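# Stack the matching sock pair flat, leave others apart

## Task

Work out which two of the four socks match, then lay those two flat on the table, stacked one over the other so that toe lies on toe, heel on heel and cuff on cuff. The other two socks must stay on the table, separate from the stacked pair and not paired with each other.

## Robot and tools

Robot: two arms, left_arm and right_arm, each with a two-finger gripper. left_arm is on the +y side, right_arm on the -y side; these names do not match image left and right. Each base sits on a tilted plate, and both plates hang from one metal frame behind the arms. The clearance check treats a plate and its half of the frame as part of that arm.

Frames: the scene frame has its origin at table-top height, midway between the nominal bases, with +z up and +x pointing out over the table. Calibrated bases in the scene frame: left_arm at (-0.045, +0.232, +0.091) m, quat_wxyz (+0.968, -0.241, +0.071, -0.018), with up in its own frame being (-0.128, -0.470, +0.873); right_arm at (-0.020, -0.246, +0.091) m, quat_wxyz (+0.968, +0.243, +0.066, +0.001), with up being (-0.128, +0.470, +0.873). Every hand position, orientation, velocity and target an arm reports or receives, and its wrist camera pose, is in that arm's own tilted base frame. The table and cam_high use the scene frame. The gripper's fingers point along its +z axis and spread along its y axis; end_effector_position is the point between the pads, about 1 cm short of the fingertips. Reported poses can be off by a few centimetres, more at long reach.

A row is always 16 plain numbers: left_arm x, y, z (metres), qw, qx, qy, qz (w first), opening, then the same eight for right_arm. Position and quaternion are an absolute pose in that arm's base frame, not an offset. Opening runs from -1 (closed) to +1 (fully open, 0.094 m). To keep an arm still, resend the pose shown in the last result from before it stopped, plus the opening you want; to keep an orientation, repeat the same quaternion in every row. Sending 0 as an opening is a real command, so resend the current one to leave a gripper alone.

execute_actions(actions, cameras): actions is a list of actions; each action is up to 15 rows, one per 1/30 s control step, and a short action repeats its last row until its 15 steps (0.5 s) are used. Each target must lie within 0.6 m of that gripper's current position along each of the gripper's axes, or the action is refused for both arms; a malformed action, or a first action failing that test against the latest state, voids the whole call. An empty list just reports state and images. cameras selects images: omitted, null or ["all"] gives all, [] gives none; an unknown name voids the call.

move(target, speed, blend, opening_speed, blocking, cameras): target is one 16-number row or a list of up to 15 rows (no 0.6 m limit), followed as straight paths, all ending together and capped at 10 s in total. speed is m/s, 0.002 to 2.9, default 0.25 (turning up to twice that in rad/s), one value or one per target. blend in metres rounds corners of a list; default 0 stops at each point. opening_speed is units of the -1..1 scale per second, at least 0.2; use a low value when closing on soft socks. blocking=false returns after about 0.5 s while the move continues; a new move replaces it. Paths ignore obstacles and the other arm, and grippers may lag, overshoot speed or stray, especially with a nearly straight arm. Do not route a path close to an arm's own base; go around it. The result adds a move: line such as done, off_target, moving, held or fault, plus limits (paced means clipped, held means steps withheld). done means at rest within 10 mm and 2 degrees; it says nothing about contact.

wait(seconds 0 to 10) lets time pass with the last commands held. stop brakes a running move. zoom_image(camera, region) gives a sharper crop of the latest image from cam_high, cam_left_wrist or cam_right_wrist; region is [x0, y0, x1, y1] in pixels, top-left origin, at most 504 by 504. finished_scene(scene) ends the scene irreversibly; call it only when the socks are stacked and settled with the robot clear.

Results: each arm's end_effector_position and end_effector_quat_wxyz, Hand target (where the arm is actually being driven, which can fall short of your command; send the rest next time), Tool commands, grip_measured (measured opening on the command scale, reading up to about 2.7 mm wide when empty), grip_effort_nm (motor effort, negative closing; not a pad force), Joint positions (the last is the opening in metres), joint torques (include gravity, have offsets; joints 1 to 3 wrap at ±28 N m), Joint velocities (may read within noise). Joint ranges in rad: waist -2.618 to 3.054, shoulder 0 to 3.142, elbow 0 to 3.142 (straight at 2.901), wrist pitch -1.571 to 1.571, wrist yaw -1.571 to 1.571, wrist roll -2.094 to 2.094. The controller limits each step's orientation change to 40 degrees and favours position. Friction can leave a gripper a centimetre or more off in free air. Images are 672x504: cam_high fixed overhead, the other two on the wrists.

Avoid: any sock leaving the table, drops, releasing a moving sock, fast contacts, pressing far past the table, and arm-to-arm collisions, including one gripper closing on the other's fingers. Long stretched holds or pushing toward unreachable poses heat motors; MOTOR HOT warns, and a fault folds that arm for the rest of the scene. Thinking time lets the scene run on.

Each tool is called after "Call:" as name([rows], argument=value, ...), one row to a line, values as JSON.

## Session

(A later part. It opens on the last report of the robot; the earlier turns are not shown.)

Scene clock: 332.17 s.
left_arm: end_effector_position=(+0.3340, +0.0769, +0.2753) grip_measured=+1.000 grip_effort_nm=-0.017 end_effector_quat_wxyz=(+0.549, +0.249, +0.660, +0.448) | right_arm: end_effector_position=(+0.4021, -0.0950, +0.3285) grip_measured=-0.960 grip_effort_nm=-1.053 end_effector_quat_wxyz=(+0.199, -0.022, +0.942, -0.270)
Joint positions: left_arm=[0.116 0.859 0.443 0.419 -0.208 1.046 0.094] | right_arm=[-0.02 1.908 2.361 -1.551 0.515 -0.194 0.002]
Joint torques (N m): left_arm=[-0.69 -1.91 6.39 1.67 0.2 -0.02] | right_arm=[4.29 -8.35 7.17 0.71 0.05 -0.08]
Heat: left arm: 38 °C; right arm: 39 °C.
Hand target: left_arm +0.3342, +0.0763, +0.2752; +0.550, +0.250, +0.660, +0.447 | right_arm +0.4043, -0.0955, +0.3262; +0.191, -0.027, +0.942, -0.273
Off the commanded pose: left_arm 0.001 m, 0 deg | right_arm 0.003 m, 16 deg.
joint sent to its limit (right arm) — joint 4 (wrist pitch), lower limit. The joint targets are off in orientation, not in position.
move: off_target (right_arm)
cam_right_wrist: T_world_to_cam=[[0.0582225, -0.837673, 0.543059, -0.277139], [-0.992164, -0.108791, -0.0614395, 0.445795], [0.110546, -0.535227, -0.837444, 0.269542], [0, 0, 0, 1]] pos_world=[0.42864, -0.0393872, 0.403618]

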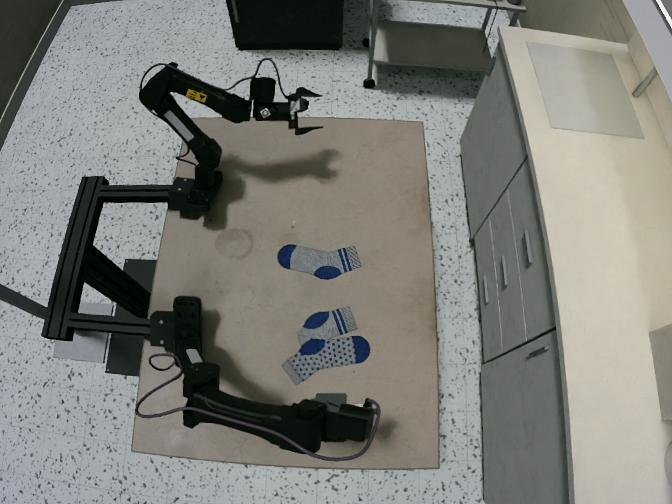

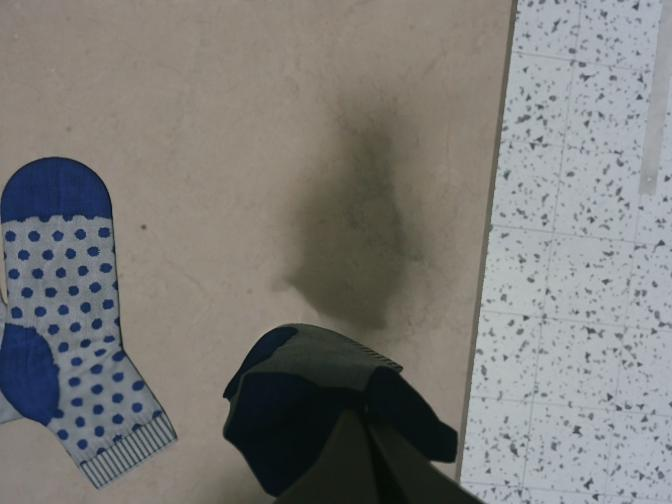

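Call:
move([
  [0.3342, 0.0763, 0.2753, 0.550, 0.250, 0.660, 0.447, 1.0, 0.4121, -0.1236, 0.2744, 0.066, 0.001, 0.9678, -0.2430, -1.0],
  [0.3342, 0.0763, 0.2753, 0.550, 0.250, 0.660, 0.447, 1.0, 0.3356, -0.1734, 0.1755, 0.066, 0.001, 0.9678, -0.2430, -1.0],
  [0.3342, 0.0763, 0.2753, 0.550, 0.250, 0.660, 0.447, 1.0, 0.2281, -0.2193, 0.0715, 0.066, 0.001, 0.9678, -0.2430, -1.0],
], speed=0.15, blend=0.03, cameras=["cam_high", "cam_right_wrist"])

Scene clock: 340.37 s.
left_arm: end_effector_position=(+0.3340, +0.0769, +0.2753) grip_measured=+1.000 grip_effort_nm=-0.012 end_effector_quat_wxyz=(+0.549, +0.249, +0.660, +0.448) | right_arm: end_effector_position=(+0.2275, -0.2196, +0.0692) grip_measured=-0.960 grip_effort_nm=-1.053 end_effector_quat_wxyz=(+0.054, +0.002, +0.969, -0.240)
Joint positions: left_arm=[0.116 0.859 0.443 0.419 -0.208 1.046 0.094] | right_arm=[-0.582 1.451 0.848 -0.596 0.339 -0.643 0.002]
Joint torques (N m): left_arm=[-0.66 -1.98 6.38 1.7 0.18 -0.02] | right_arm=[1.47 -9.44 3.29 0.59 -0.11 -0.08]
Heat: left arm: 38 °C; right arm: 38 °C.
Hand target: left_arm +0.3342, +0.0763, +0.2752; +0.550, +0.250, +0.660, +0.447 | right_arm +0.2281, -0.2193, +0.0716; +0.066, +0.001, +0.968, -0.243
Off the commanded pose: left_arm 0.001 m, 0 deg | right_arm 0.002 m, 1 deg.
move: done
cam_right_wrist: T_world_to_cam=[[0.0979655, -0.884038, 0.457033, -0.243805], [-0.978399, -0.00155162, 0.206719, 0.244851], [-0.182039, -0.467412, -0.865094, 0.0884027], [0, 0, 0, 1]] pos_world=[0.279539, -0.173832, 0.137288]

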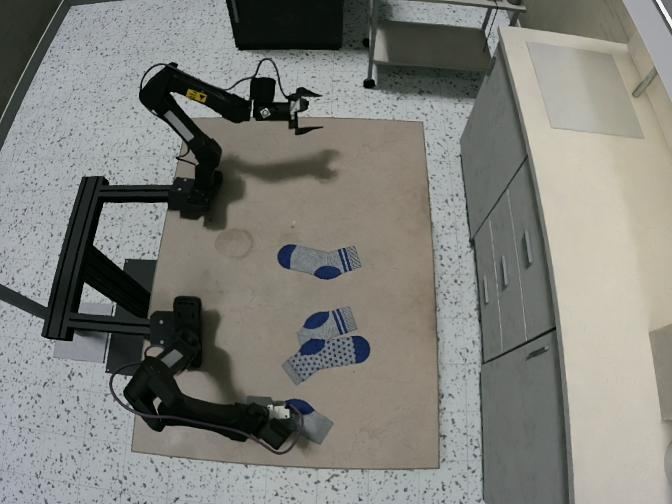

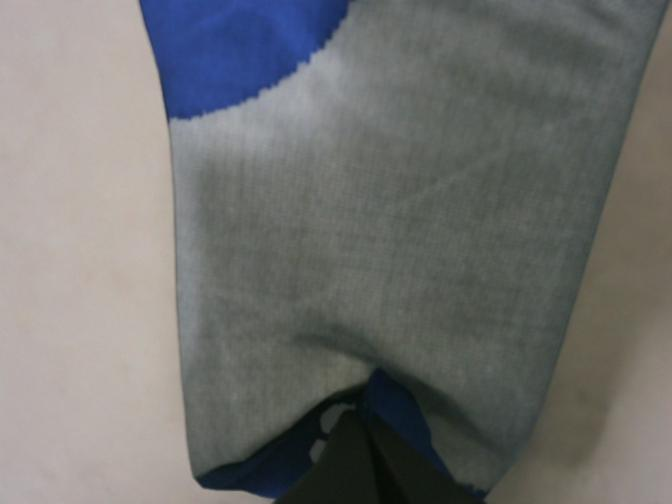

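Call:
move(target=[0.3342, 0.0763, 0.2753, 0.550, 0.250, 0.660, 0.447, 1.0, 0.2281, -0.2193, 0.0715, 0.066, 0.001, 0.9678, -0.2430, 0.1], speed=0.1, opening_speed=1.0, cameras=["cam_high", "cam_right_wrist"])

Scene clock: 346.23 s.
left_arm: end_effector_position=(+0.3340, +0.0769, +0.2753) grip_measured=+1.000 grip_effort_nm=-0.012 end_effector_quat_wxyz=(+0.549, +0.249, +0.660, +0.448) | right_arm: end_effector_position=(+0.2283, -0.2198, +0.0694) grip_measured=+0.098 grip_effort_nm=0.095 end_effector_quat_wxyz=(+0.056, +0.002, +0.969, -0.241)
Joint positions: left_arm=[0.116 0.859 0.443 0.419 -0.208 1.046 0.094] | right_arm=[-0.582 1.451 0.848 -0.593 0.337 -0.643 0.052]
Joint torques (N m): left_arm=[-0.69 -1.98 6.31 1.69 0.24 -0.04] | right_arm=[1.48 -9.44 3.29 0.55 -0.09 -0.08]
Heat: left arm: 38 °C; right arm: 38 °C.
Hand target: left_arm +0.3342, +0.0763, +0.2752; +0.550, +0.250, +0.660, +0.447 | right_arm +0.2281, -0.2193, +0.0715; +0.066, +0.001, +0.968, -0.243
Off the commanded pose: left_arm 0.001 m, 0 deg | right_arm 0.002 m, 1 deg.
move: done
cam_right_wrist: T_world_to_cam=[[0.0972508, -0.883744, 0.457755, -0.24398], [-0.979147, -0.00252986, 0.203137, 0.245884], [-0.178363, -0.467964, -0.865561, 0.0877422], [0, 0, 0, 1]] pos_world=[0.280134, -0.173934, 0.137681]

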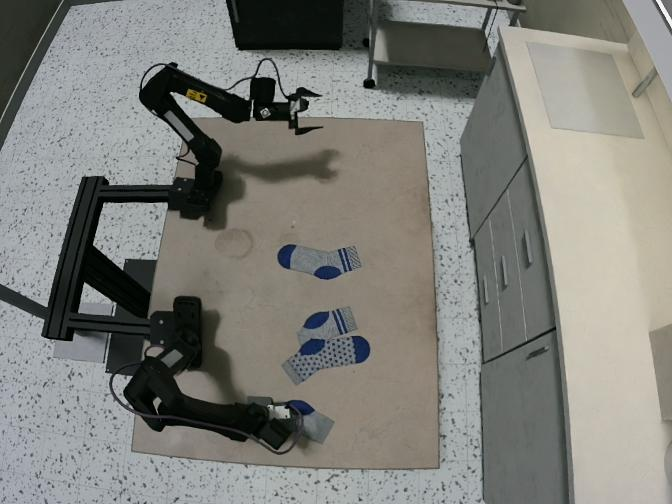

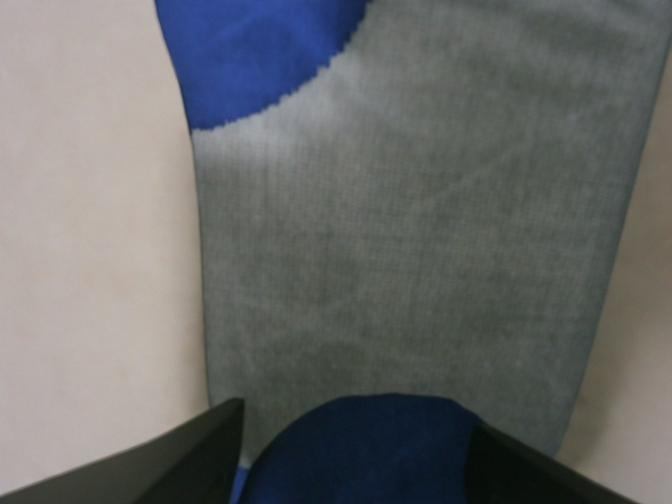

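Call:
move([
  [0.3342, 0.0763, 0.2753, 0.550, 0.250, 0.660, 0.447, 1.0, 0.2112, -0.1541, 0.1814, 0.066, 0.001, 0.9678, -0.2430, 0.1],
  [0.3342, 0.0763, 0.2753, 0.550, 0.250, 0.660, 0.447, 1.0, 0.3028, -0.0502, 0.1243, 0.2469, 0.8666, 0.4309, -0.0494, -0.15],
], speed=0.3, blend=0.03, cameras=["cam_high", "cam_right_wrist"])

Scene clock: 557.67 s.
left_arm: end_effector_position=(+0.3340, +0.0769, +0.2753) grip_measured=+1.000 grip_effort_nm=-0.017 end_effector_quat_wxyz=(+0.549, +0.249, +0.660, +0.448) | right_arm: end_effector_position=(+0.3013, -0.0510, +0.1220) grip_measured=-0.148 grip_effort_nm=-0.134 end_effector_quat_wxyz=(+0.222, +0.836, +0.501, -0.030)
Joint positions: left_arm=[0.116 0.859 0.443 0.419 -0.208 1.046 0.094] | right_arm=[0.072 1.534 1.172 -1.052 0.425 2.099 0.04]
Joint torques (N m): left_arm=[-0.61 -1.78 6.3 1.73 0.19 -0.05] | right_arm=[3 -7.5 5.22 0.58 -0.08 0.1]
Heat: left arm: 38 °C; right arm: 37 °C.
Hand target: left_arm +0.3342, +0.0763, +0.2752; +0.550, +0.250, +0.660, +0.447 | right_arm +0.3029, -0.0507, +0.1243; +0.224, +0.839, +0.496, -0.021
Off the commanded pose: left_arm 0.001 m, 0 deg | right_arm 0.003 m, 10 deg.
joint sent to its limit (right arm) — joint 6 (wrist roll), upper limit. The joint targets are off in orientation, not in position.
move: off_target (right_arm); target 2's new opening was sent with right_arm's hand 0.003 m and 10 deg from that target
cam_right_wrist: T_world_to_cam=[[-0.903402, 0.283478, -0.321722, 0.330127], [0.314888, 0.947862, -0.0490229, -0.00360561], [0.291051, -0.145594, -0.945564, 0.110053], [0, 0, 0, 1]] pos_world=[0.267341, -0.0741431, 0.210095]

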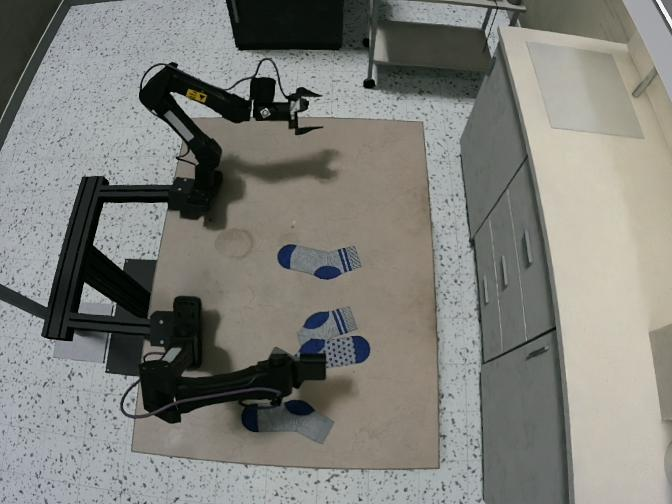

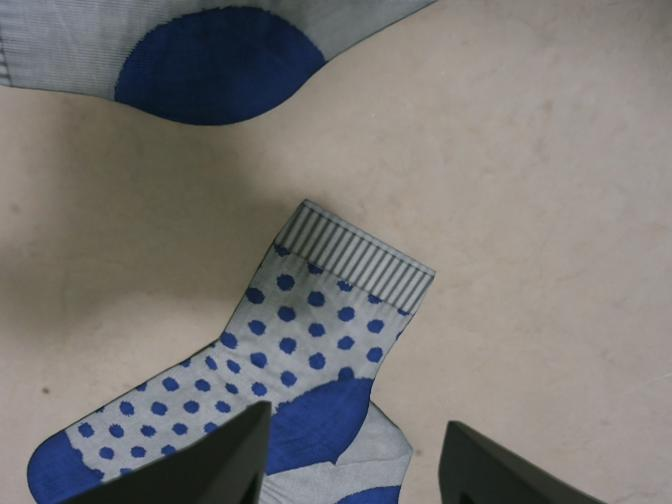

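Call:
move(target=[0.3342, 0.0763, 0.2753, 0.550, 0.250, 0.660, 0.447, 1.0, 0.3063, -0.0595, 0.0870, -0.0101, -0.2901, 0.9233, -0.2516, -0.15], speed=0.6, cameras=["cam_right_wrist"])

Scene clock: 573.60 s.
left_arm: end_effector_position=(+0.3340, +0.0769, +0.2753) grip_measured=+1.000 grip_effort_nm=-0.017 end_effector_quat_wxyz=(+0.549, +0.249, +0.660, +0.448) | right_arm: end_effector_position=(+0.3073, -0.0628, +0.0921) grip_measured=-0.148 grip_effort_nm=-0.125 end_effector_quat_wxyz=(-0.008, -0.280, +0.926, -0.252)
Joint positions: left_arm=[0.116 0.859 0.443 0.419 -0.208 1.046 0.094] | right_arm=[0.07 1.626 1.127 -0.966 0.499 -0.543 0.04]
Joint torques (N m): left_arm=[-0.72 -1.62 6.3 1.72 0.22 -0.03] | right_arm=[4.37 -6.95 3.86 0.54 0.02 -0.05]
Heat: left arm: 38 °C; right arm: 36 °C.
Hand target: left_arm +0.3342, +0.0763, +0.2752; +0.550, +0.250, +0.660, +0.447 | right_arm +0.3062, -0.0596, +0.0870; -0.010, -0.290, +0.923, -0.252
Off the commanded pose: left_arm 0.001 m, 0 deg | right_arm 0.006 m, 1 deg.
move: done
cam_right_wrist: T_world_to_cam=[[0.627418, -0.655686, 0.420026, -0.268524], [-0.770989, -0.44746, 0.453161, 0.204058], [-0.109186, -0.608158, -0.786271, 0.157463], [0, 0, 0, 1]] pos_world=[0.342996, 0.0110028, 0.144125]

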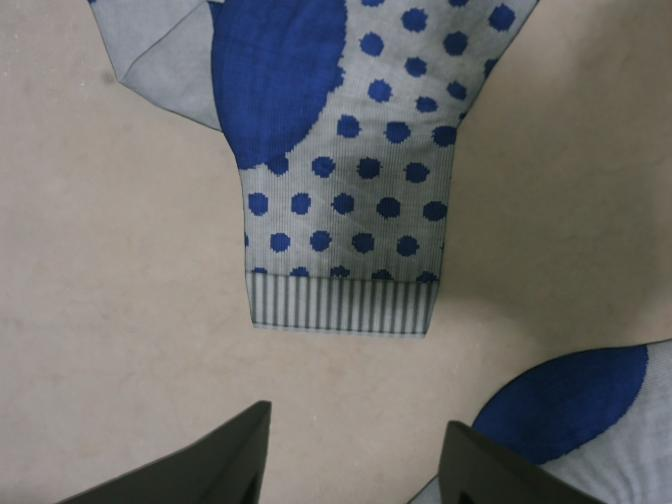

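Call:
zoom_image(camera="cam_right_wrist", region=[60, 0, 400, 200])

Scaled by 1.482.

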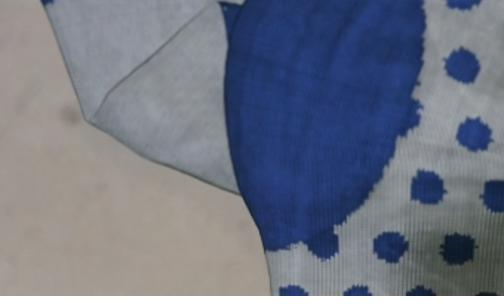

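Call:
move(target=[0.3342, 0.0763, 0.2753, 0.550, 0.250, 0.660, 0.447, 1.0, 0.3007, -0.0979, 0.0381, -0.0101, -0.2901, 0.9233, -0.2516, -0.15], speed=0.12, cameras=["cam_right_wrist"])

Scene clock: 586.60 s.
left_arm: end_effector_position=(+0.3340, +0.0769, +0.2753) grip_measured=+1.000 grip_effort_nm=-0.017 end_effector_quat_wxyz=(+0.549, +0.249, +0.660, +0.448) | right_arm: end_effector_position=(+0.3031, -0.0990, +0.0467) grip_measured=-0.148 grip_effort_nm=-0.129 end_effector_quat_wxyz=(-0.004, -0.284, +0.923, -0.259)
Joint positions: left_arm=[0.116 0.859 0.443 0.419 -0.208 1.046 0.094] | right_arm=[-0.052 1.645 0.946 -0.684 0.492 -0.697 0.04]
Joint torques (N m): left_arm=[-0.76 -1.76 6.16 1.69 0.24 -0.05] | right_arm=[3.08 -6.13 3.56 0.57 -0.09 -0.08]
Heat: left arm: 38 °C; right arm: 36 °C.
Hand target: left_arm +0.3342, +0.0763, +0.2752; +0.550, +0.250, +0.660, +0.447 | right_arm +0.3006, -0.0978, +0.0384; -0.010, -0.290, +0.923, -0.252
Off the commanded pose: left_arm 0.001 m, 0 deg | right_arm 0.009 m, 1 deg.
move: done
cam_right_wrist: T_world_to_cam=[[0.631727, -0.64247, 0.433767, -0.271069], [-0.769367, -0.451173, 0.452236, 0.204422], [-0.0948439, -0.619416, -0.779313, 0.0935253], [0, 0, 0, 1]] pos_world=[0.337388, -0.0239926, 0.0980191]

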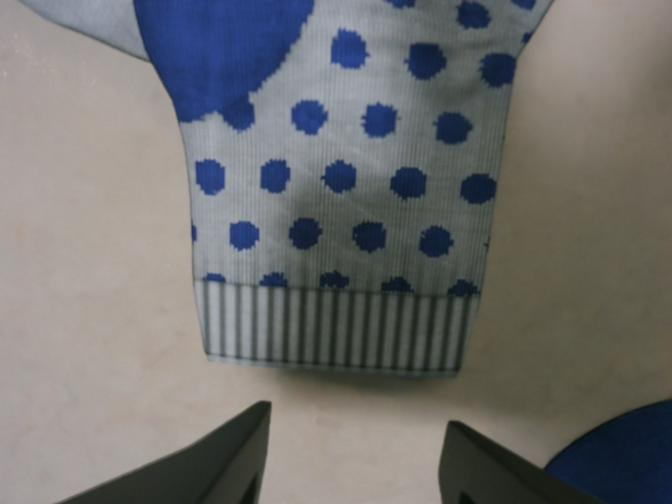

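Call:
move([
  [0.3342, 0.0763, 0.2753, 0.550, 0.250, 0.660, 0.447, 1.0, 0.3070, -0.1210, -0.0050, -0.0101, -0.2901, 0.9233, -0.2516, -0.15],
  [0.3342, 0.0763, 0.2753, 0.550, 0.250, 0.660, 0.447, 1.0, 0.3075, -0.1230, -0.0070, -0.0101, -0.2901, 0.9233, -0.2516, -1.0],
], speed=0.06, opening_speed=0.6, cameras=["cam_right_wrist"])

Scene clock: 595.63 s.
left_arm: end_effector_position=(+0.3340, +0.0769, +0.2753) grip_measured=+1.000 grip_effort_nm=-0.017 end_effector_quat_wxyz=(+0.549, +0.249, +0.660, +0.448) | right_arm: end_effector_position=(+0.3129, -0.1159, +0.0194) grip_measured=-0.963 grip_effort_nm=-1.009 end_effector_quat_wxyz=(+0.003, -0.294, +0.919, -0.263)
Joint positions: left_arm=[0.116 0.859 0.443 0.419 -0.208 1.046 0.094] | right_arm=[-0.109 1.716 0.894 -0.506 0.479 -0.789 0.002]
Joint torques (N m): left_arm=[-0.7 -1.96 6.28 1.7 0.22 -0.02] | right_arm=[1.11 -2.92 1.85 1.22 -0.15 -0.07]
Heat: left arm: 38 °C; right arm: 36 °C.
Hand target: left_arm +0.3342, +0.0763, +0.2752; +0.550, +0.250, +0.660, +0.447 | right_arm +0.3052, -0.1218, -0.0049; -0.011, -0.290, +0.923, -0.251
Off the commanded pose: left_arm 0.001 m, 0 deg | right_arm 0.028 m, 2 deg.
move: off_target (right_arm); target 2's new opening was sent with right_arm's hand 0.026 m and 1 deg from that target
cam_right_wrist: T_world_to_cam=[[0.64226, -0.623978, 0.445144, -0.277693], [-0.763278, -0.467573, 0.44585, 0.212945], [-0.0700635, -0.626121, -0.776572, 0.0541265], [0, 0, 0, 1]] pos_world=[0.34468, -0.0398176, 0.0707052]

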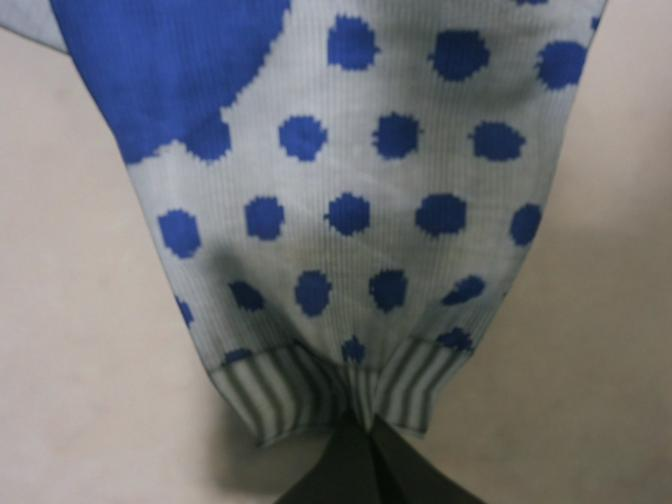

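Call:
move([
  [0.3342, 0.0763, 0.2753, 0.550, 0.250, 0.660, 0.447, 1.0, 0.2998, -0.0783, 0.0850, -0.0101, -0.2901, 0.9233, -0.2516, -1.0],
  [0.3342, 0.0763, 0.2753, 0.550, 0.250, 0.660, 0.447, 1.0, 0.3704, -0.1357, 0.1377, -0.0643, -0.4830, 0.8386, -0.2434, -1.0],
  [0.3342, 0.0763, 0.2753, 0.550, 0.250, 0.660, 0.447, 1.0, 0.4583, -0.1683, 0.1680, -0.1155, -0.6531, 0.7142, -0.2237, -1.0],
], speed=0.15, blend=0.03, cameras=["cam_high", "cam_right_wrist"])

Scene clock: 618.73 s.
left_arm: end_effector_position=(+0.3340, +0.0769, +0.2753) grip_measured=+1.000 grip_effort_nm=-0.012 end_effector_quat_wxyz=(+0.549, +0.249, +0.660, +0.448) | right_arm: end_effector_position=(+0.4573, -0.1687, +0.1759) grip_measured=-0.967 grip_effort_nm=-1.048 end_effector_quat_wxyz=(-0.111, -0.646, +0.716, -0.238)
Joint positions: left_arm=[0.116 0.859 0.443 0.419 -0.208 1.046 0.094] | right_arm=[-0.191 2.205 2.229 -1.325 0.464 -1.724 0.002]
Joint torques (N m): left_arm=[-0.66 -1.87 6.22 1.69 0.28 -0.03] | right_arm=[5.09 -11.06 7.69 0.14 -0.11 -0.07]
Heat: left arm: 38 °C; right arm: 35 °C.
Hand target: left_arm +0.3342, +0.0763, +0.2752; +0.550, +0.250, +0.660, +0.447 | right_arm +0.4581, -0.1683, +0.1680; -0.115, -0.653, +0.714, -0.225
Off the commanded pose: left_arm 0.001 m, 0 deg | right_arm 0.008 m, 2 deg.
move: done
cam_right_wrist: T_world_to_cam=[[0.991576, 0.0498876, 0.119531, -0.461803], [-0.0506522, -0.700002, 0.712342, -0.183271], [0.119209, -0.712396, -0.691579, 0.0366954], [0, 0, 0, 1]] pos_world=[0.444255, -0.0791104, 0.211129]

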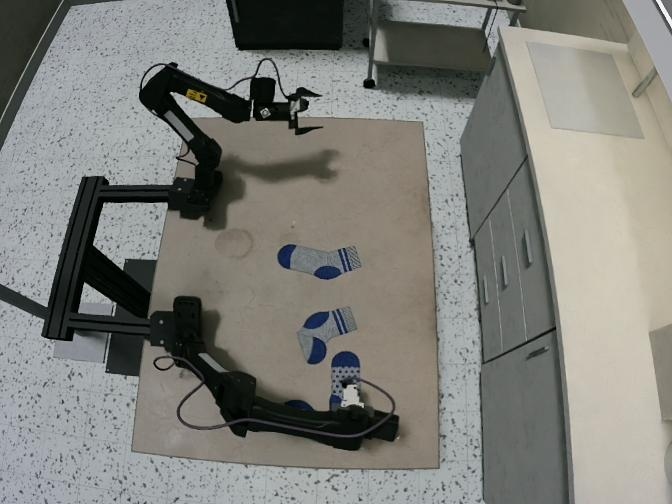

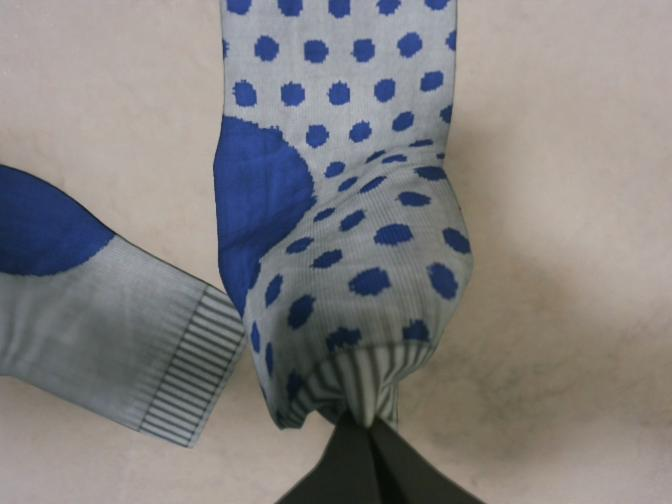

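Call:
move([
  [0.3342, 0.0763, 0.2753, 0.550, 0.250, 0.660, 0.447, 1.0, 0.4865, -0.2105, 0.1488, -0.1155, -0.6531, 0.7142, -0.2237, -1.0],
  [0.3342, 0.0763, 0.2753, 0.550, 0.250, 0.660, 0.447, 1.0, 0.4900, -0.2260, 0.1150, -0.1155, -0.6531, 0.7142, -0.2237, -1.0],
], speed=0.12, blend=0.01, cameras=["cam_high", "cam_right_wrist"])

Scene clock: 627.63 s.
left_arm: end_effector_position=(+0.3340, +0.0769, +0.2753) grip_measured=+1.000 grip_effort_nm=-0.012 end_effector_quat_wxyz=(+0.549, +0.249, +0.660, +0.448) | right_arm: end_effector_position=(+0.4891, -0.2273, +0.1349) grip_measured=-0.967 grip_effort_nm=-1.053 end_effector_quat_wxyz=(-0.111, -0.644, +0.717, -0.241)
Joint positions: left_arm=[0.116 0.859 0.443 0.419 -0.208 1.046 0.094] | right_arm=[-0.297 2.405 2.4 -1.243 0.437 -1.833 0.002]
Joint torques (N m): left_arm=[-0.65 -1.78 6.39 1.68 0.24 -0.02] | right_arm=[5.53 -12.72 4.52 0.57 -0.1 -0.08]
Heat: left arm: 38 °C; right arm: 37 °C.
Hand target: left_arm +0.3342, +0.0763, +0.2752; +0.550, +0.250, +0.660, +0.447 | right_arm +0.4894, -0.2258, +0.1152; -0.116, -0.653, +0.714, -0.224
Off the commanded pose: left_arm 0.001 m, 0 deg | right_arm 0.020 m, 2 deg.
move: off_target (right_arm)
cam_right_wrist: T_world_to_cam=[[0.991269, 0.0465682, 0.123356, -0.48662], [-0.0561638, -0.697308, 0.714568, -0.190419], [0.119293, -0.715257, -0.688605, -0.0382841], [0, 0, 0, 1]] pos_world=[0.476244, -0.137503, 0.169732]

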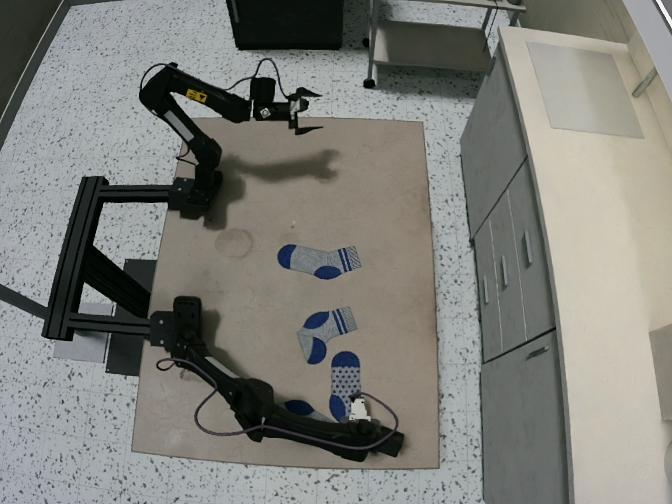

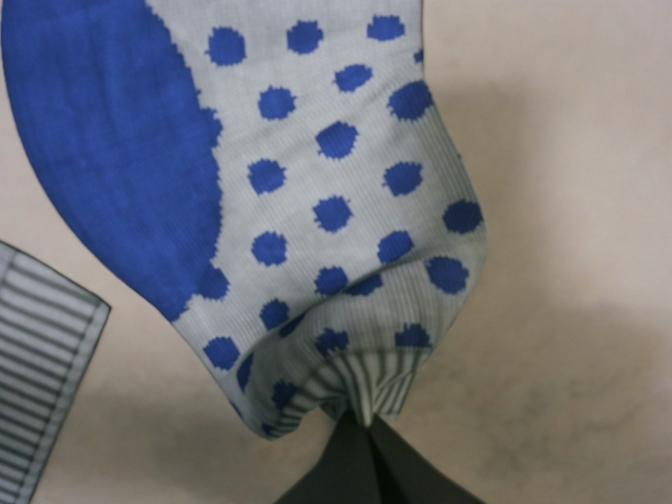

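Call:
move([
  [0.3342, 0.0763, 0.2753, 0.550, 0.250, 0.660, 0.447, 1.0, 0.4930, -0.2420, 0.0950, -0.1155, -0.6531, 0.7142, -0.2237, -1.0],
  [0.3342, 0.0763, 0.2753, 0.550, 0.250, 0.660, 0.447, 1.0, 0.4930, -0.2420, 0.0950, -0.1155, -0.6531, 0.7142, -0.2237, 0.0],
], speed=0.1, opening_speed=1.0, cameras=["cam_high", "cam_right_wrist"])

Scene clock: 638.13 s.
left_arm: end_effector_position=(+0.3340, +0.0769, +0.2753) grip_measured=+1.000 grip_effort_nm=-0.022 end_effector_quat_wxyz=(+0.549, +0.249, +0.660, +0.448) | right_arm: end_effector_position=(+0.4963, -0.2415, +0.1241) grip_measured=-0.002 grip_effort_nm=0.090 end_effector_quat_wxyz=(-0.104, -0.643, +0.716, -0.252)
Joint positions: left_arm=[0.116 0.859 0.443 0.419 -0.208 1.046 0.094] | right_arm=[-0.321 2.415 2.365 -1.159 0.426 -1.864 0.047]
Joint torques (N m): left_arm=[-0.79 -1.88 6.34 1.68 0.23 -0.05] | right_arm=[5.09 -11.75 4.4 0.5 -0.1 -0.08]
Heat: left arm: 38 °C; right arm: 39 °C.
Hand target: left_arm +0.3342, +0.0763, +0.2752; +0.550, +0.250, +0.660, +0.447 | right_arm +0.4920, -0.2416, +0.0955; -0.115, -0.653, +0.714, -0.223
Off the commanded pose: left_arm 0.001 m, 0 deg | right_arm 0.029 m, 4 deg.
move: off_target (right_arm); target 2's new opening was sent with right_arm's hand 0.028 m and 3 deg from that target
cam_right_wrist: T_world_to_cam=[[0.987572, 0.0534309, 0.147806, -0.491353], [-0.0700655, -0.692143, 0.718351, -0.184526], [0.140685, -0.71978, -0.679798, -0.069496], [0, 0, 0, 1]] pos_world=[0.482095, -0.151487, 0.157936]

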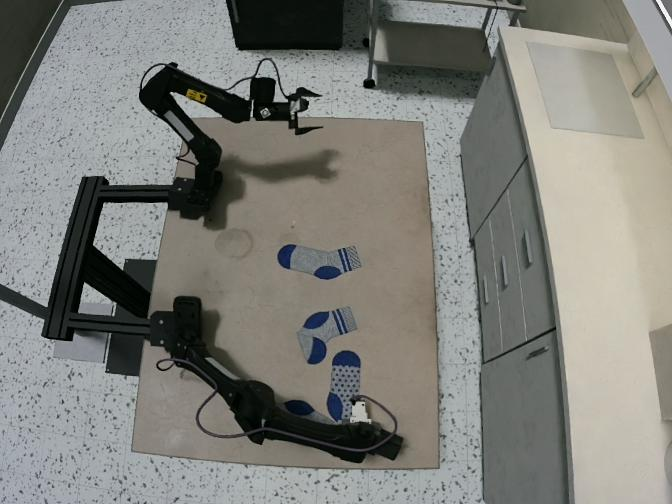

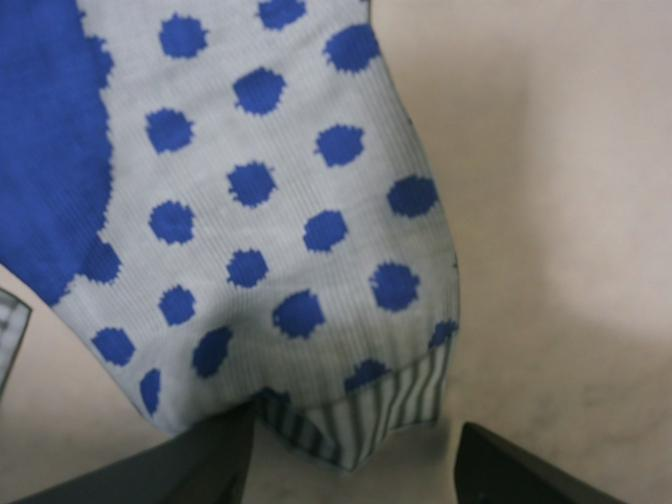

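Call:
move([
  [0.3342, 0.0763, 0.2753, 0.550, 0.250, 0.660, 0.447, 1.0, 0.4730, -0.1865, 0.2263, -0.1155, -0.6531, 0.7142, -0.2237, 0.0],
  [0.3342, 0.0763, 0.2753, 0.550, 0.250, 0.660, 0.447, 1.0, 0.3637, 0.0857, 0.1317, 0.066, 0.001, 0.9678, -0.2430, -0.15],
], speed=0.3, blend=0.03, cameras=["cam_high", "cam_right_wrist"])

Scene clock: 647.33 s.
left_arm: end_effector_position=(+0.3340, +0.0769, +0.2753) grip_measured=+1.000 grip_effort_nm=-0.017 end_effector_quat_wxyz=(+0.549, +0.249, +0.660, +0.448) | right_arm: end_effector_position=(+0.3675, +0.0836, +0.1318) grip_measured=-0.148 grip_effort_nm=-0.129 end_effector_quat_wxyz=(+0.065, +0.004, +0.969, -0.239)
Joint positions: left_arm=[0.116 0.859 0.443 0.419 -0.208 1.046 0.094] | right_arm=[0.446 2.035 1.808 -1.443 0.492 0.48 0.04]
Joint torques (N m): left_arm=[-0.7 -2.06 6.32 1.69 0.25 0] | right_arm=[6.09 -9.95 4.36 0.37 0.07 0.1]
Heat: left arm: 38 °C; right arm: 39 °C.
Hand target: left_arm +0.3342, +0.0763, +0.2752; +0.550, +0.250, +0.660, +0.447 | right_arm +0.3637, +0.0856, +0.1317; +0.066, +0.001, +0.968, -0.243
Off the commanded pose: left_arm 0.001 m, 0 deg | right_arm 0.004 m, 1 deg.
move: done
cam_right_wrist: T_world_to_cam=[[0.0886513, -0.884794, 0.457472, -0.014696], [-0.983009, -0.00360379, 0.183522, 0.37436], [-0.160731, -0.465969, -0.87008, 0.302414], [0, 0, 0, 1]] pos_world=[0.417909, 0.129262, 0.201144]

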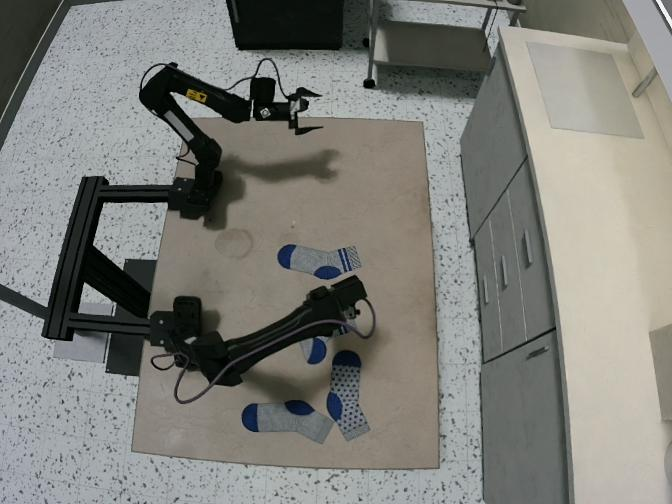

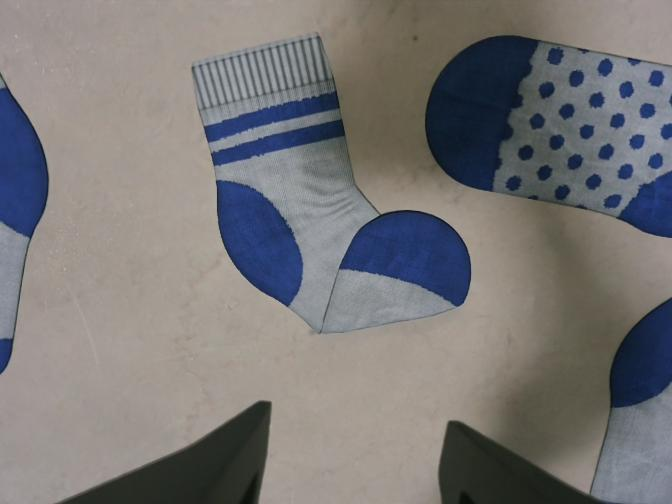

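Call:
zoom_image(camera="cam_right_wrist", region=[170, 20, 500, 360])

Scaled by 1.482.

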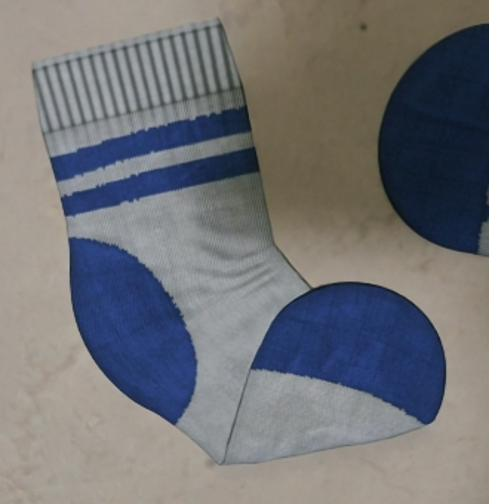

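Call:
move(target=[0.3342, 0.0763, 0.2753, 0.550, 0.250, 0.660, 0.447, 1.0, 0.4677, 0.0951, 0.0272, 0.0467, -0.0749, 0.9649, -0.2474, -0.15], speed=0.25, cameras=["cam_right_wrist"])

Scene clock: 700.83 s.
left_arm: end_effector_position=(+0.3340, +0.0769, +0.2753) grip_measured=+1.000 grip_effort_nm=-0.012 end_effector_quat_wxyz=(+0.549, +0.249, +0.660, +0.448) | right_arm: end_effector_position=(+0.4649, +0.0949, +0.0307) grip_measured=-0.148 grip_effort_nm=-0.129 end_effector_quat_wxyz=(+0.050, -0.070, +0.966, -0.244)
Joint positions: left_arm=[0.116 0.859 0.443 0.419 -0.208 1.046 0.094] | right_arm=[0.38 2.485 2.154 -1.298 0.499 0.25 0.04]
Joint torques (N m): left_arm=[-0.64 -1.94 6.35 1.68 0.24 -0.05] | right_arm=[6.69 -11.11 7.36 0.29 0.06 -0.09]
Heat: left arm: 39 °C; right arm: 39 °C.
Hand target: left_arm +0.3342, +0.0763, +0.2752; +0.550, +0.250, +0.660, +0.447 | right_arm +0.4676, +0.0951, +0.0272; +0.047, -0.075, +0.965, -0.247
Off the commanded pose: left_arm 0.001 m, 0 deg | right_arm 0.004 m, 1 deg.
move: done
cam_right_wrist: T_world_to_cam=[[0.237146, -0.853972, 0.463134, -0.0392038], [-0.959621, -0.131675, 0.248574, 0.48799], [-0.151292, -0.503382, -0.850716, 0.233931], [0, 0, 0, 1]] pos_world=[0.512974, 0.148534, 0.0958635]

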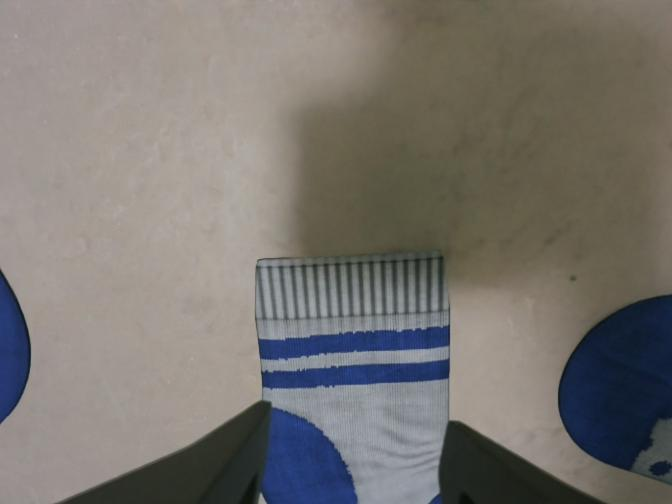

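Call:
move(target=[0.3342, 0.0763, 0.2753, 0.550, 0.250, 0.660, 0.447, 1.0, 0.4651, 0.0592, -0.0340, 0.0467, -0.0749, 0.9649, -0.2474, -0.15], speed=0.1, cameras=["cam_right_wrist"])

Scene clock: 707.27 s.
left_arm: end_effector_position=(+0.3340, +0.0769, +0.2753) grip_measured=+1.000 grip_effort_nm=-0.012 end_effector_quat_wxyz=(+0.549, +0.249, +0.660, +0.448) | right_arm: end_effector_position=(+0.4672, +0.0606, -0.0274) grip_measured=-0.148 grip_effort_nm=-0.129 end_effector_quat_wxyz=(+0.050, -0.070, +0.966, -0.243)
Joint positions: left_arm=[0.116 0.859 0.443 0.419 -0.208 1.046 0.094] | right_arm=[0.31 2.485 1.918 -1.024 0.502 0.171 0.04]
Joint torques (N m): left_arm=[-0.84 -1.92 6.34 1.71 0.23 -0.01] | right_arm=[6.67 -12.4 4 0.56 0.07 -0.09]
Heat: left arm: 39 °C; right arm: 40 °C.
Hand target: left_arm +0.3342, +0.0763, +0.2752; +0.550, +0.250, +0.660, +0.447 | right_arm +0.4651, +0.0592, -0.0338; +0.047, -0.075, +0.965, -0.247
Off the commanded pose: left_arm 0.001 m, 0 deg | right_arm 0.007 m, 1 deg.
move: done
cam_right_wrist: T_world_to_cam=[[0.236181, -0.854279, 0.463061, -0.0416185], [-0.959874, -0.130962, 0.247972, 0.500074], [-0.151194, -0.503047, -0.850931, 0.167575], [0, 0, 0, 1]] pos_world=[0.515174, 0.114235, 0.0378624]

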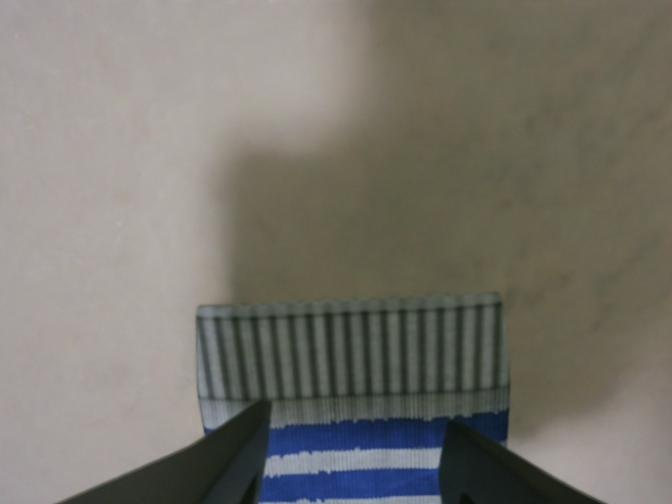

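Call:
move([
  [0.3342, 0.0763, 0.2753, 0.550, 0.250, 0.660, 0.447, 1.0, 0.4700, 0.0410, -0.0690, 0.0467, -0.0749, 0.9649, -0.2474, -0.15],
  [0.3342, 0.0763, 0.2753, 0.550, 0.250, 0.660, 0.447, 1.0, 0.4705, 0.0394, -0.0710, 0.0467, -0.0749, 0.9649, -0.2474, -1.0],
], speed=0.06, opening_speed=0.6, cameras=["cam_right_wrist"])

Scene clock: 713.90 s.
left_arm: end_effector_position=(+0.3340, +0.0769, +0.2753) grip_measured=+1.000 grip_effort_nm=-0.022 end_effector_quat_wxyz=(+0.549, +0.249, +0.660, +0.448) | right_arm: end_effector_position=(+0.4793, +0.0503, -0.0393) grip_measured=-0.963 grip_effort_nm=-1.013 end_effector_quat_wxyz=(+0.072, -0.074, +0.964, -0.245)
Joint positions: left_arm=[0.116 0.859 0.443 0.419 -0.208 1.046 0.094] | right_arm=[0.285 2.489 1.871 -0.909 0.515 0.121 0.002]
Joint torques (N m): left_arm=[-0.79 -1.81 6.41 1.68 0.22 0.01] | right_arm=[5.2 -9.03 2.82 0.9 -0.06 -0.07]
Heat: left arm: 39 °C; right arm: 41 °C.
Hand target: left_arm +0.3342, +0.0763, +0.2752; +0.550, +0.250, +0.660, +0.447 | right_arm +0.4687, +0.0396, -0.0695; +0.046, -0.075, +0.965, -0.247
Off the commanded pose: left_arm 0.001 m, 0 deg | right_arm 0.035 m, 3 deg.
move: off_target (right_arm); target 2's new opening was sent with right_arm's hand 0.033 m and 1 deg from that target
cam_right_wrist: T_world_to_cam=[[0.233302, -0.849231, 0.473685, -0.0463002], [-0.966588, -0.149333, 0.208343, 0.515888], [-0.106194, -0.506465, -0.855696, 0.132449], [0, 0, 0, 1]] pos_world=[0.523519, 0.1048, 0.0277858]

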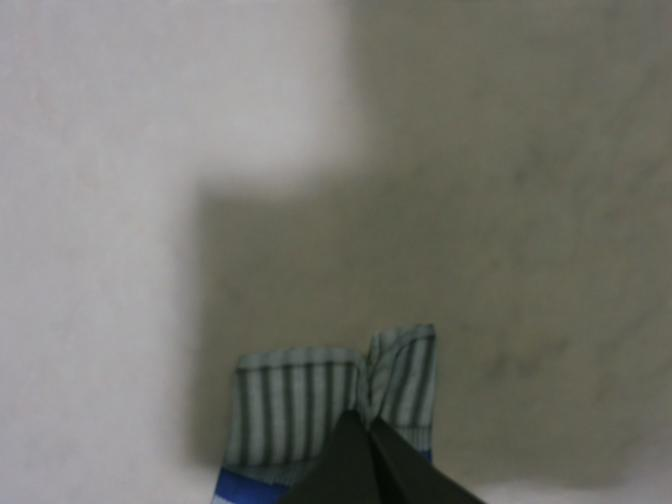

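Call:
move(target=[0.3342, 0.0763, 0.2753, 0.550, 0.250, 0.660, 0.447, 1.0, 0.4690, 0.0850, 0.0318, 0.0467, -0.0749, 0.9649, -0.2474, -1.0], speed=0.08, cameras=["cam_high", "cam_right_wrist"])

Scene clock: 719.57 s.
left_arm: end_effector_position=(+0.3340, +0.0769, +0.2753) grip_measured=+1.000 grip_effort_nm=-0.022 end_effector_quat_wxyz=(+0.549, +0.249, +0.660, +0.448) | right_arm: end_effector_position=(+0.4684, +0.0730, +0.0250) grip_measured=-0.966 grip_effort_nm=-1.053 end_effector_quat_wxyz=(+0.040, -0.070, +0.964, -0.252)
Joint positions: left_arm=[0.116 0.859 0.443 0.419 -0.208 1.046 0.094] | right_arm=[0.338 2.489 2.134 -1.278 0.513 0.21 0.002]
Joint torques (N m): left_arm=[-0.84 -1.84 6.32 1.67 0.23 0] | right_arm=[8.49 -13.23 7.3 0.16 -0.07 0.11]
Heat: left arm: 39 °C; right arm: 41 °C.
Hand target: left_arm +0.3342, +0.0763, +0.2752; +0.550, +0.250, +0.660, +0.447 | right_arm +0.4688, +0.0849, +0.0318; +0.047, -0.075, +0.965, -0.247
Off the commanded pose: left_arm 0.001 m, 0 deg | right_arm 0.014 m, 1 deg.
move: off_target (right_arm)
cam_right_wrist: T_world_to_cam=[[0.240818, -0.846139, 0.475452, -0.0587092], [-0.955606, -0.121016, 0.26865, 0.486653], [-0.169779, -0.519041, -0.837718, 0.228026], [0, 0, 0, 1]] pos_world=[0.5179, 0.127571, 0.0881957]

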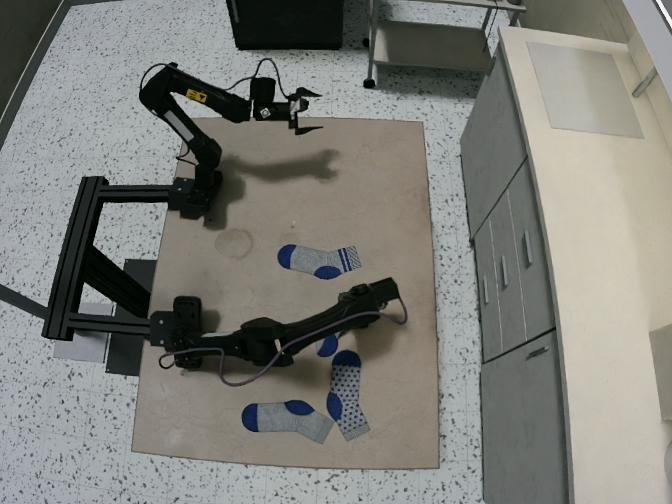

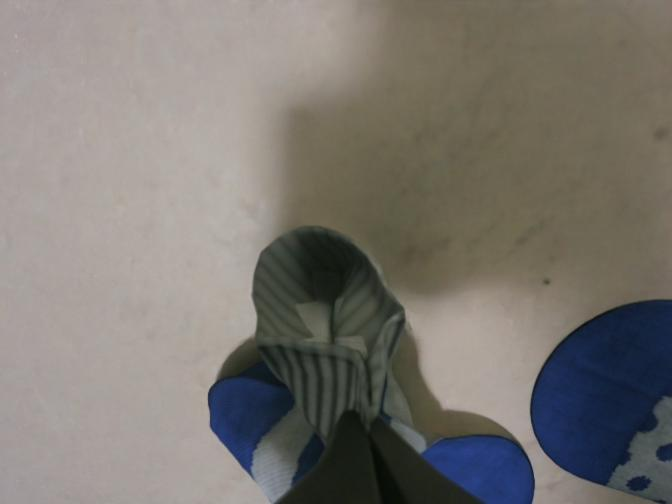

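Call:
move([
  [0.3342, 0.0763, 0.2753, 0.550, 0.250, 0.660, 0.447, 1.0, 0.3746, 0.1192, 0.1954, 0.0467, -0.0749, 0.9649, -0.2474, -1.0],
  [0.3342, 0.0763, 0.2753, 0.550, 0.250, 0.660, 0.447, 1.0, 0.3003, 0.0647, 0.2368, 0.2067, 0.6229, 0.7407, -0.1437, -1.0],
], speed=0.2, blend=0.03, cameras=["cam_high", "cam_right_wrist"])

Scene clock: 752.97 s.
left_arm: end_effector_position=(+0.3340, +0.0769, +0.2753) grip_measured=+1.000 grip_effort_nm=-0.007 end_effector_quat_wxyz=(+0.549, +0.249, +0.660, +0.448) | right_arm: end_effector_position=(+0.3078, +0.0702, +0.2357) grip_measured=-0.966 grip_effort_nm=-1.048 end_effector_quat_wxyz=(+0.248, +0.602, +0.757, -0.057)
Joint positions: left_arm=[0.116 0.859 0.443 0.419 -0.208 1.046 0.094] | right_arm=[0.499 1.656 1.734 -1.552 0.507 1.817 0.002]
Joint torques (N m): left_arm=[-0.92 -1.72 6.45 1.73 0.22 -0.04] | right_arm=[3.26 -7.06 3.96 0.58 0.04 0.1]
Heat: left arm: 39 °C; right arm: 42 °C.
Hand target: left_arm +0.3342, +0.0763, +0.2752; +0.550, +0.250, +0.660, +0.447 | right_arm +0.3006, +0.0646, +0.2362; +0.247, +0.604, +0.755, -0.065
Off the commanded pose: left_arm 0.001 m, 0 deg | right_arm 0.009 m, 11 deg.
joint sent to its limit (right arm) — joint 4 (wrist pitch), lower limit. The joint targets are off in orientation, not in position.
move: off_target (right_arm)
cam_right_wrist: T_world_to_cam=[[-0.906217, -0.386052, -0.172437, 0.350864], [-0.350331, 0.913922, -0.204976, 0.128989], [0.236725, -0.125343, -0.963457, 0.252808], [0, 0, 0, 1]] pos_world=[0.303302, 0.0492541, 0.330511]

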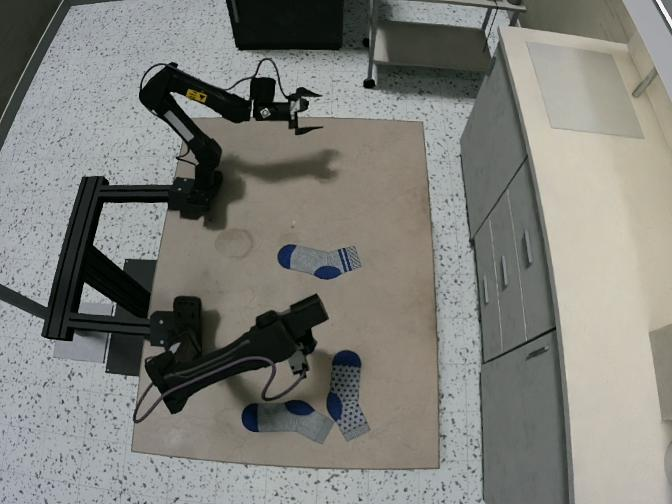

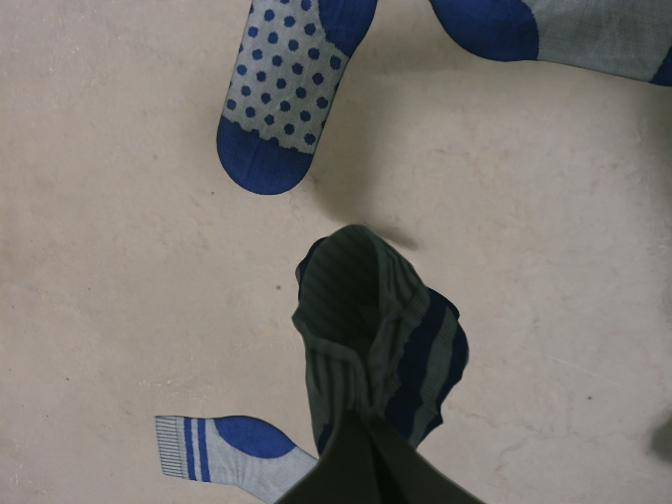

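Call:
move([
  [0.3342, 0.0763, 0.2753, 0.550, 0.250, 0.660, 0.447, 1.0, 0.3081, 0.0281, 0.2004, 0.2067, 0.6229, 0.7407, -0.1437, -1.0],
  [0.3342, 0.0763, 0.2753, 0.550, 0.250, 0.660, 0.447, 1.0, 0.3106, 0.0603, 0.0803, 0.2067, 0.6229, 0.7407, -0.1437, -1.0],
  [0.3342, 0.0763, 0.2753, 0.550, 0.250, 0.660, 0.447, 1.0, 0.3113, 0.0912, -0.0106, 0.2067, 0.6229, 0.7407, -0.1437, -1.0],
  [0.3342, 0.0763, 0.2753, 0.550, 0.250, 0.660, 0.447, 1.0, 0.3144, 0.1143, -0.0900, 0.2067, 0.6229, 0.7407, -0.1437, -1.0],
], speed=0.12, blend=0.02, cameras=["cam_high", "cam_right_wrist"])

Scene clock: 770.57 s.
left_arm: end_effector_position=(+0.3340, +0.0769, +0.2753) grip_measured=+1.000 grip_effort_nm=-0.012 end_effector_quat_wxyz=(+0.549, +0.249, +0.660, +0.448) | right_arm: end_effector_position=(+0.3138, +0.1075, -0.0854) grip_measured=-0.966 grip_effort_nm=-1.053 end_effector_quat_wxyz=(+0.205, +0.625, +0.738, -0.148)
Joint positions: left_arm=[0.116 0.859 0.443 0.419 -0.208 1.046 0.094] | right_arm=[0.577 2.265 1.217 -0.705 0.479 2.027 0.002]
Joint torques (N m): left_arm=[-0.64 -1.95 6.41 1.73 0.21 -0.06] | right_arm=[6.32 -8.29 5.15 0.52 -0.01 0.1]
Heat: left arm: 39 °C; right arm: 38 °C.
Hand target: left_arm +0.3342, +0.0763, +0.2752; +0.550, +0.250, +0.660, +0.447 | right_arm +0.3143, +0.1143, -0.0898; +0.207, +0.623, +0.741, -0.144
Off the commanded pose: left_arm 0.001 m, 0 deg | right_arm 0.008 m, 1 deg.
move: done
cam_right_wrist: T_world_to_cam=[[-0.956579, -0.291409, 0.00620284, 0.336239], [-0.285463, 0.932336, -0.221948, 0.00735675], [0.0588944, -0.214081, -0.975039, 0.0110446], [0, 0, 0, 1]] pos_world=[0.323089, 0.0934885, 0.0103161]

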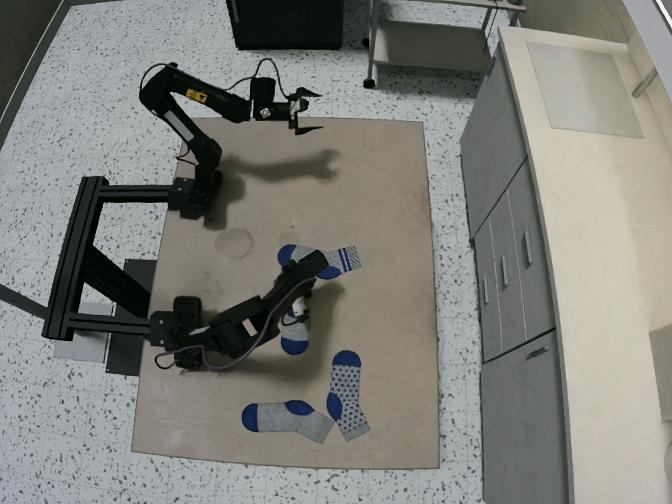

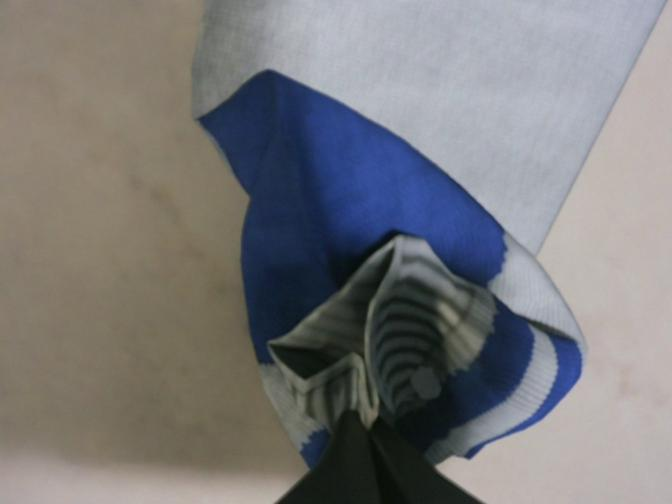

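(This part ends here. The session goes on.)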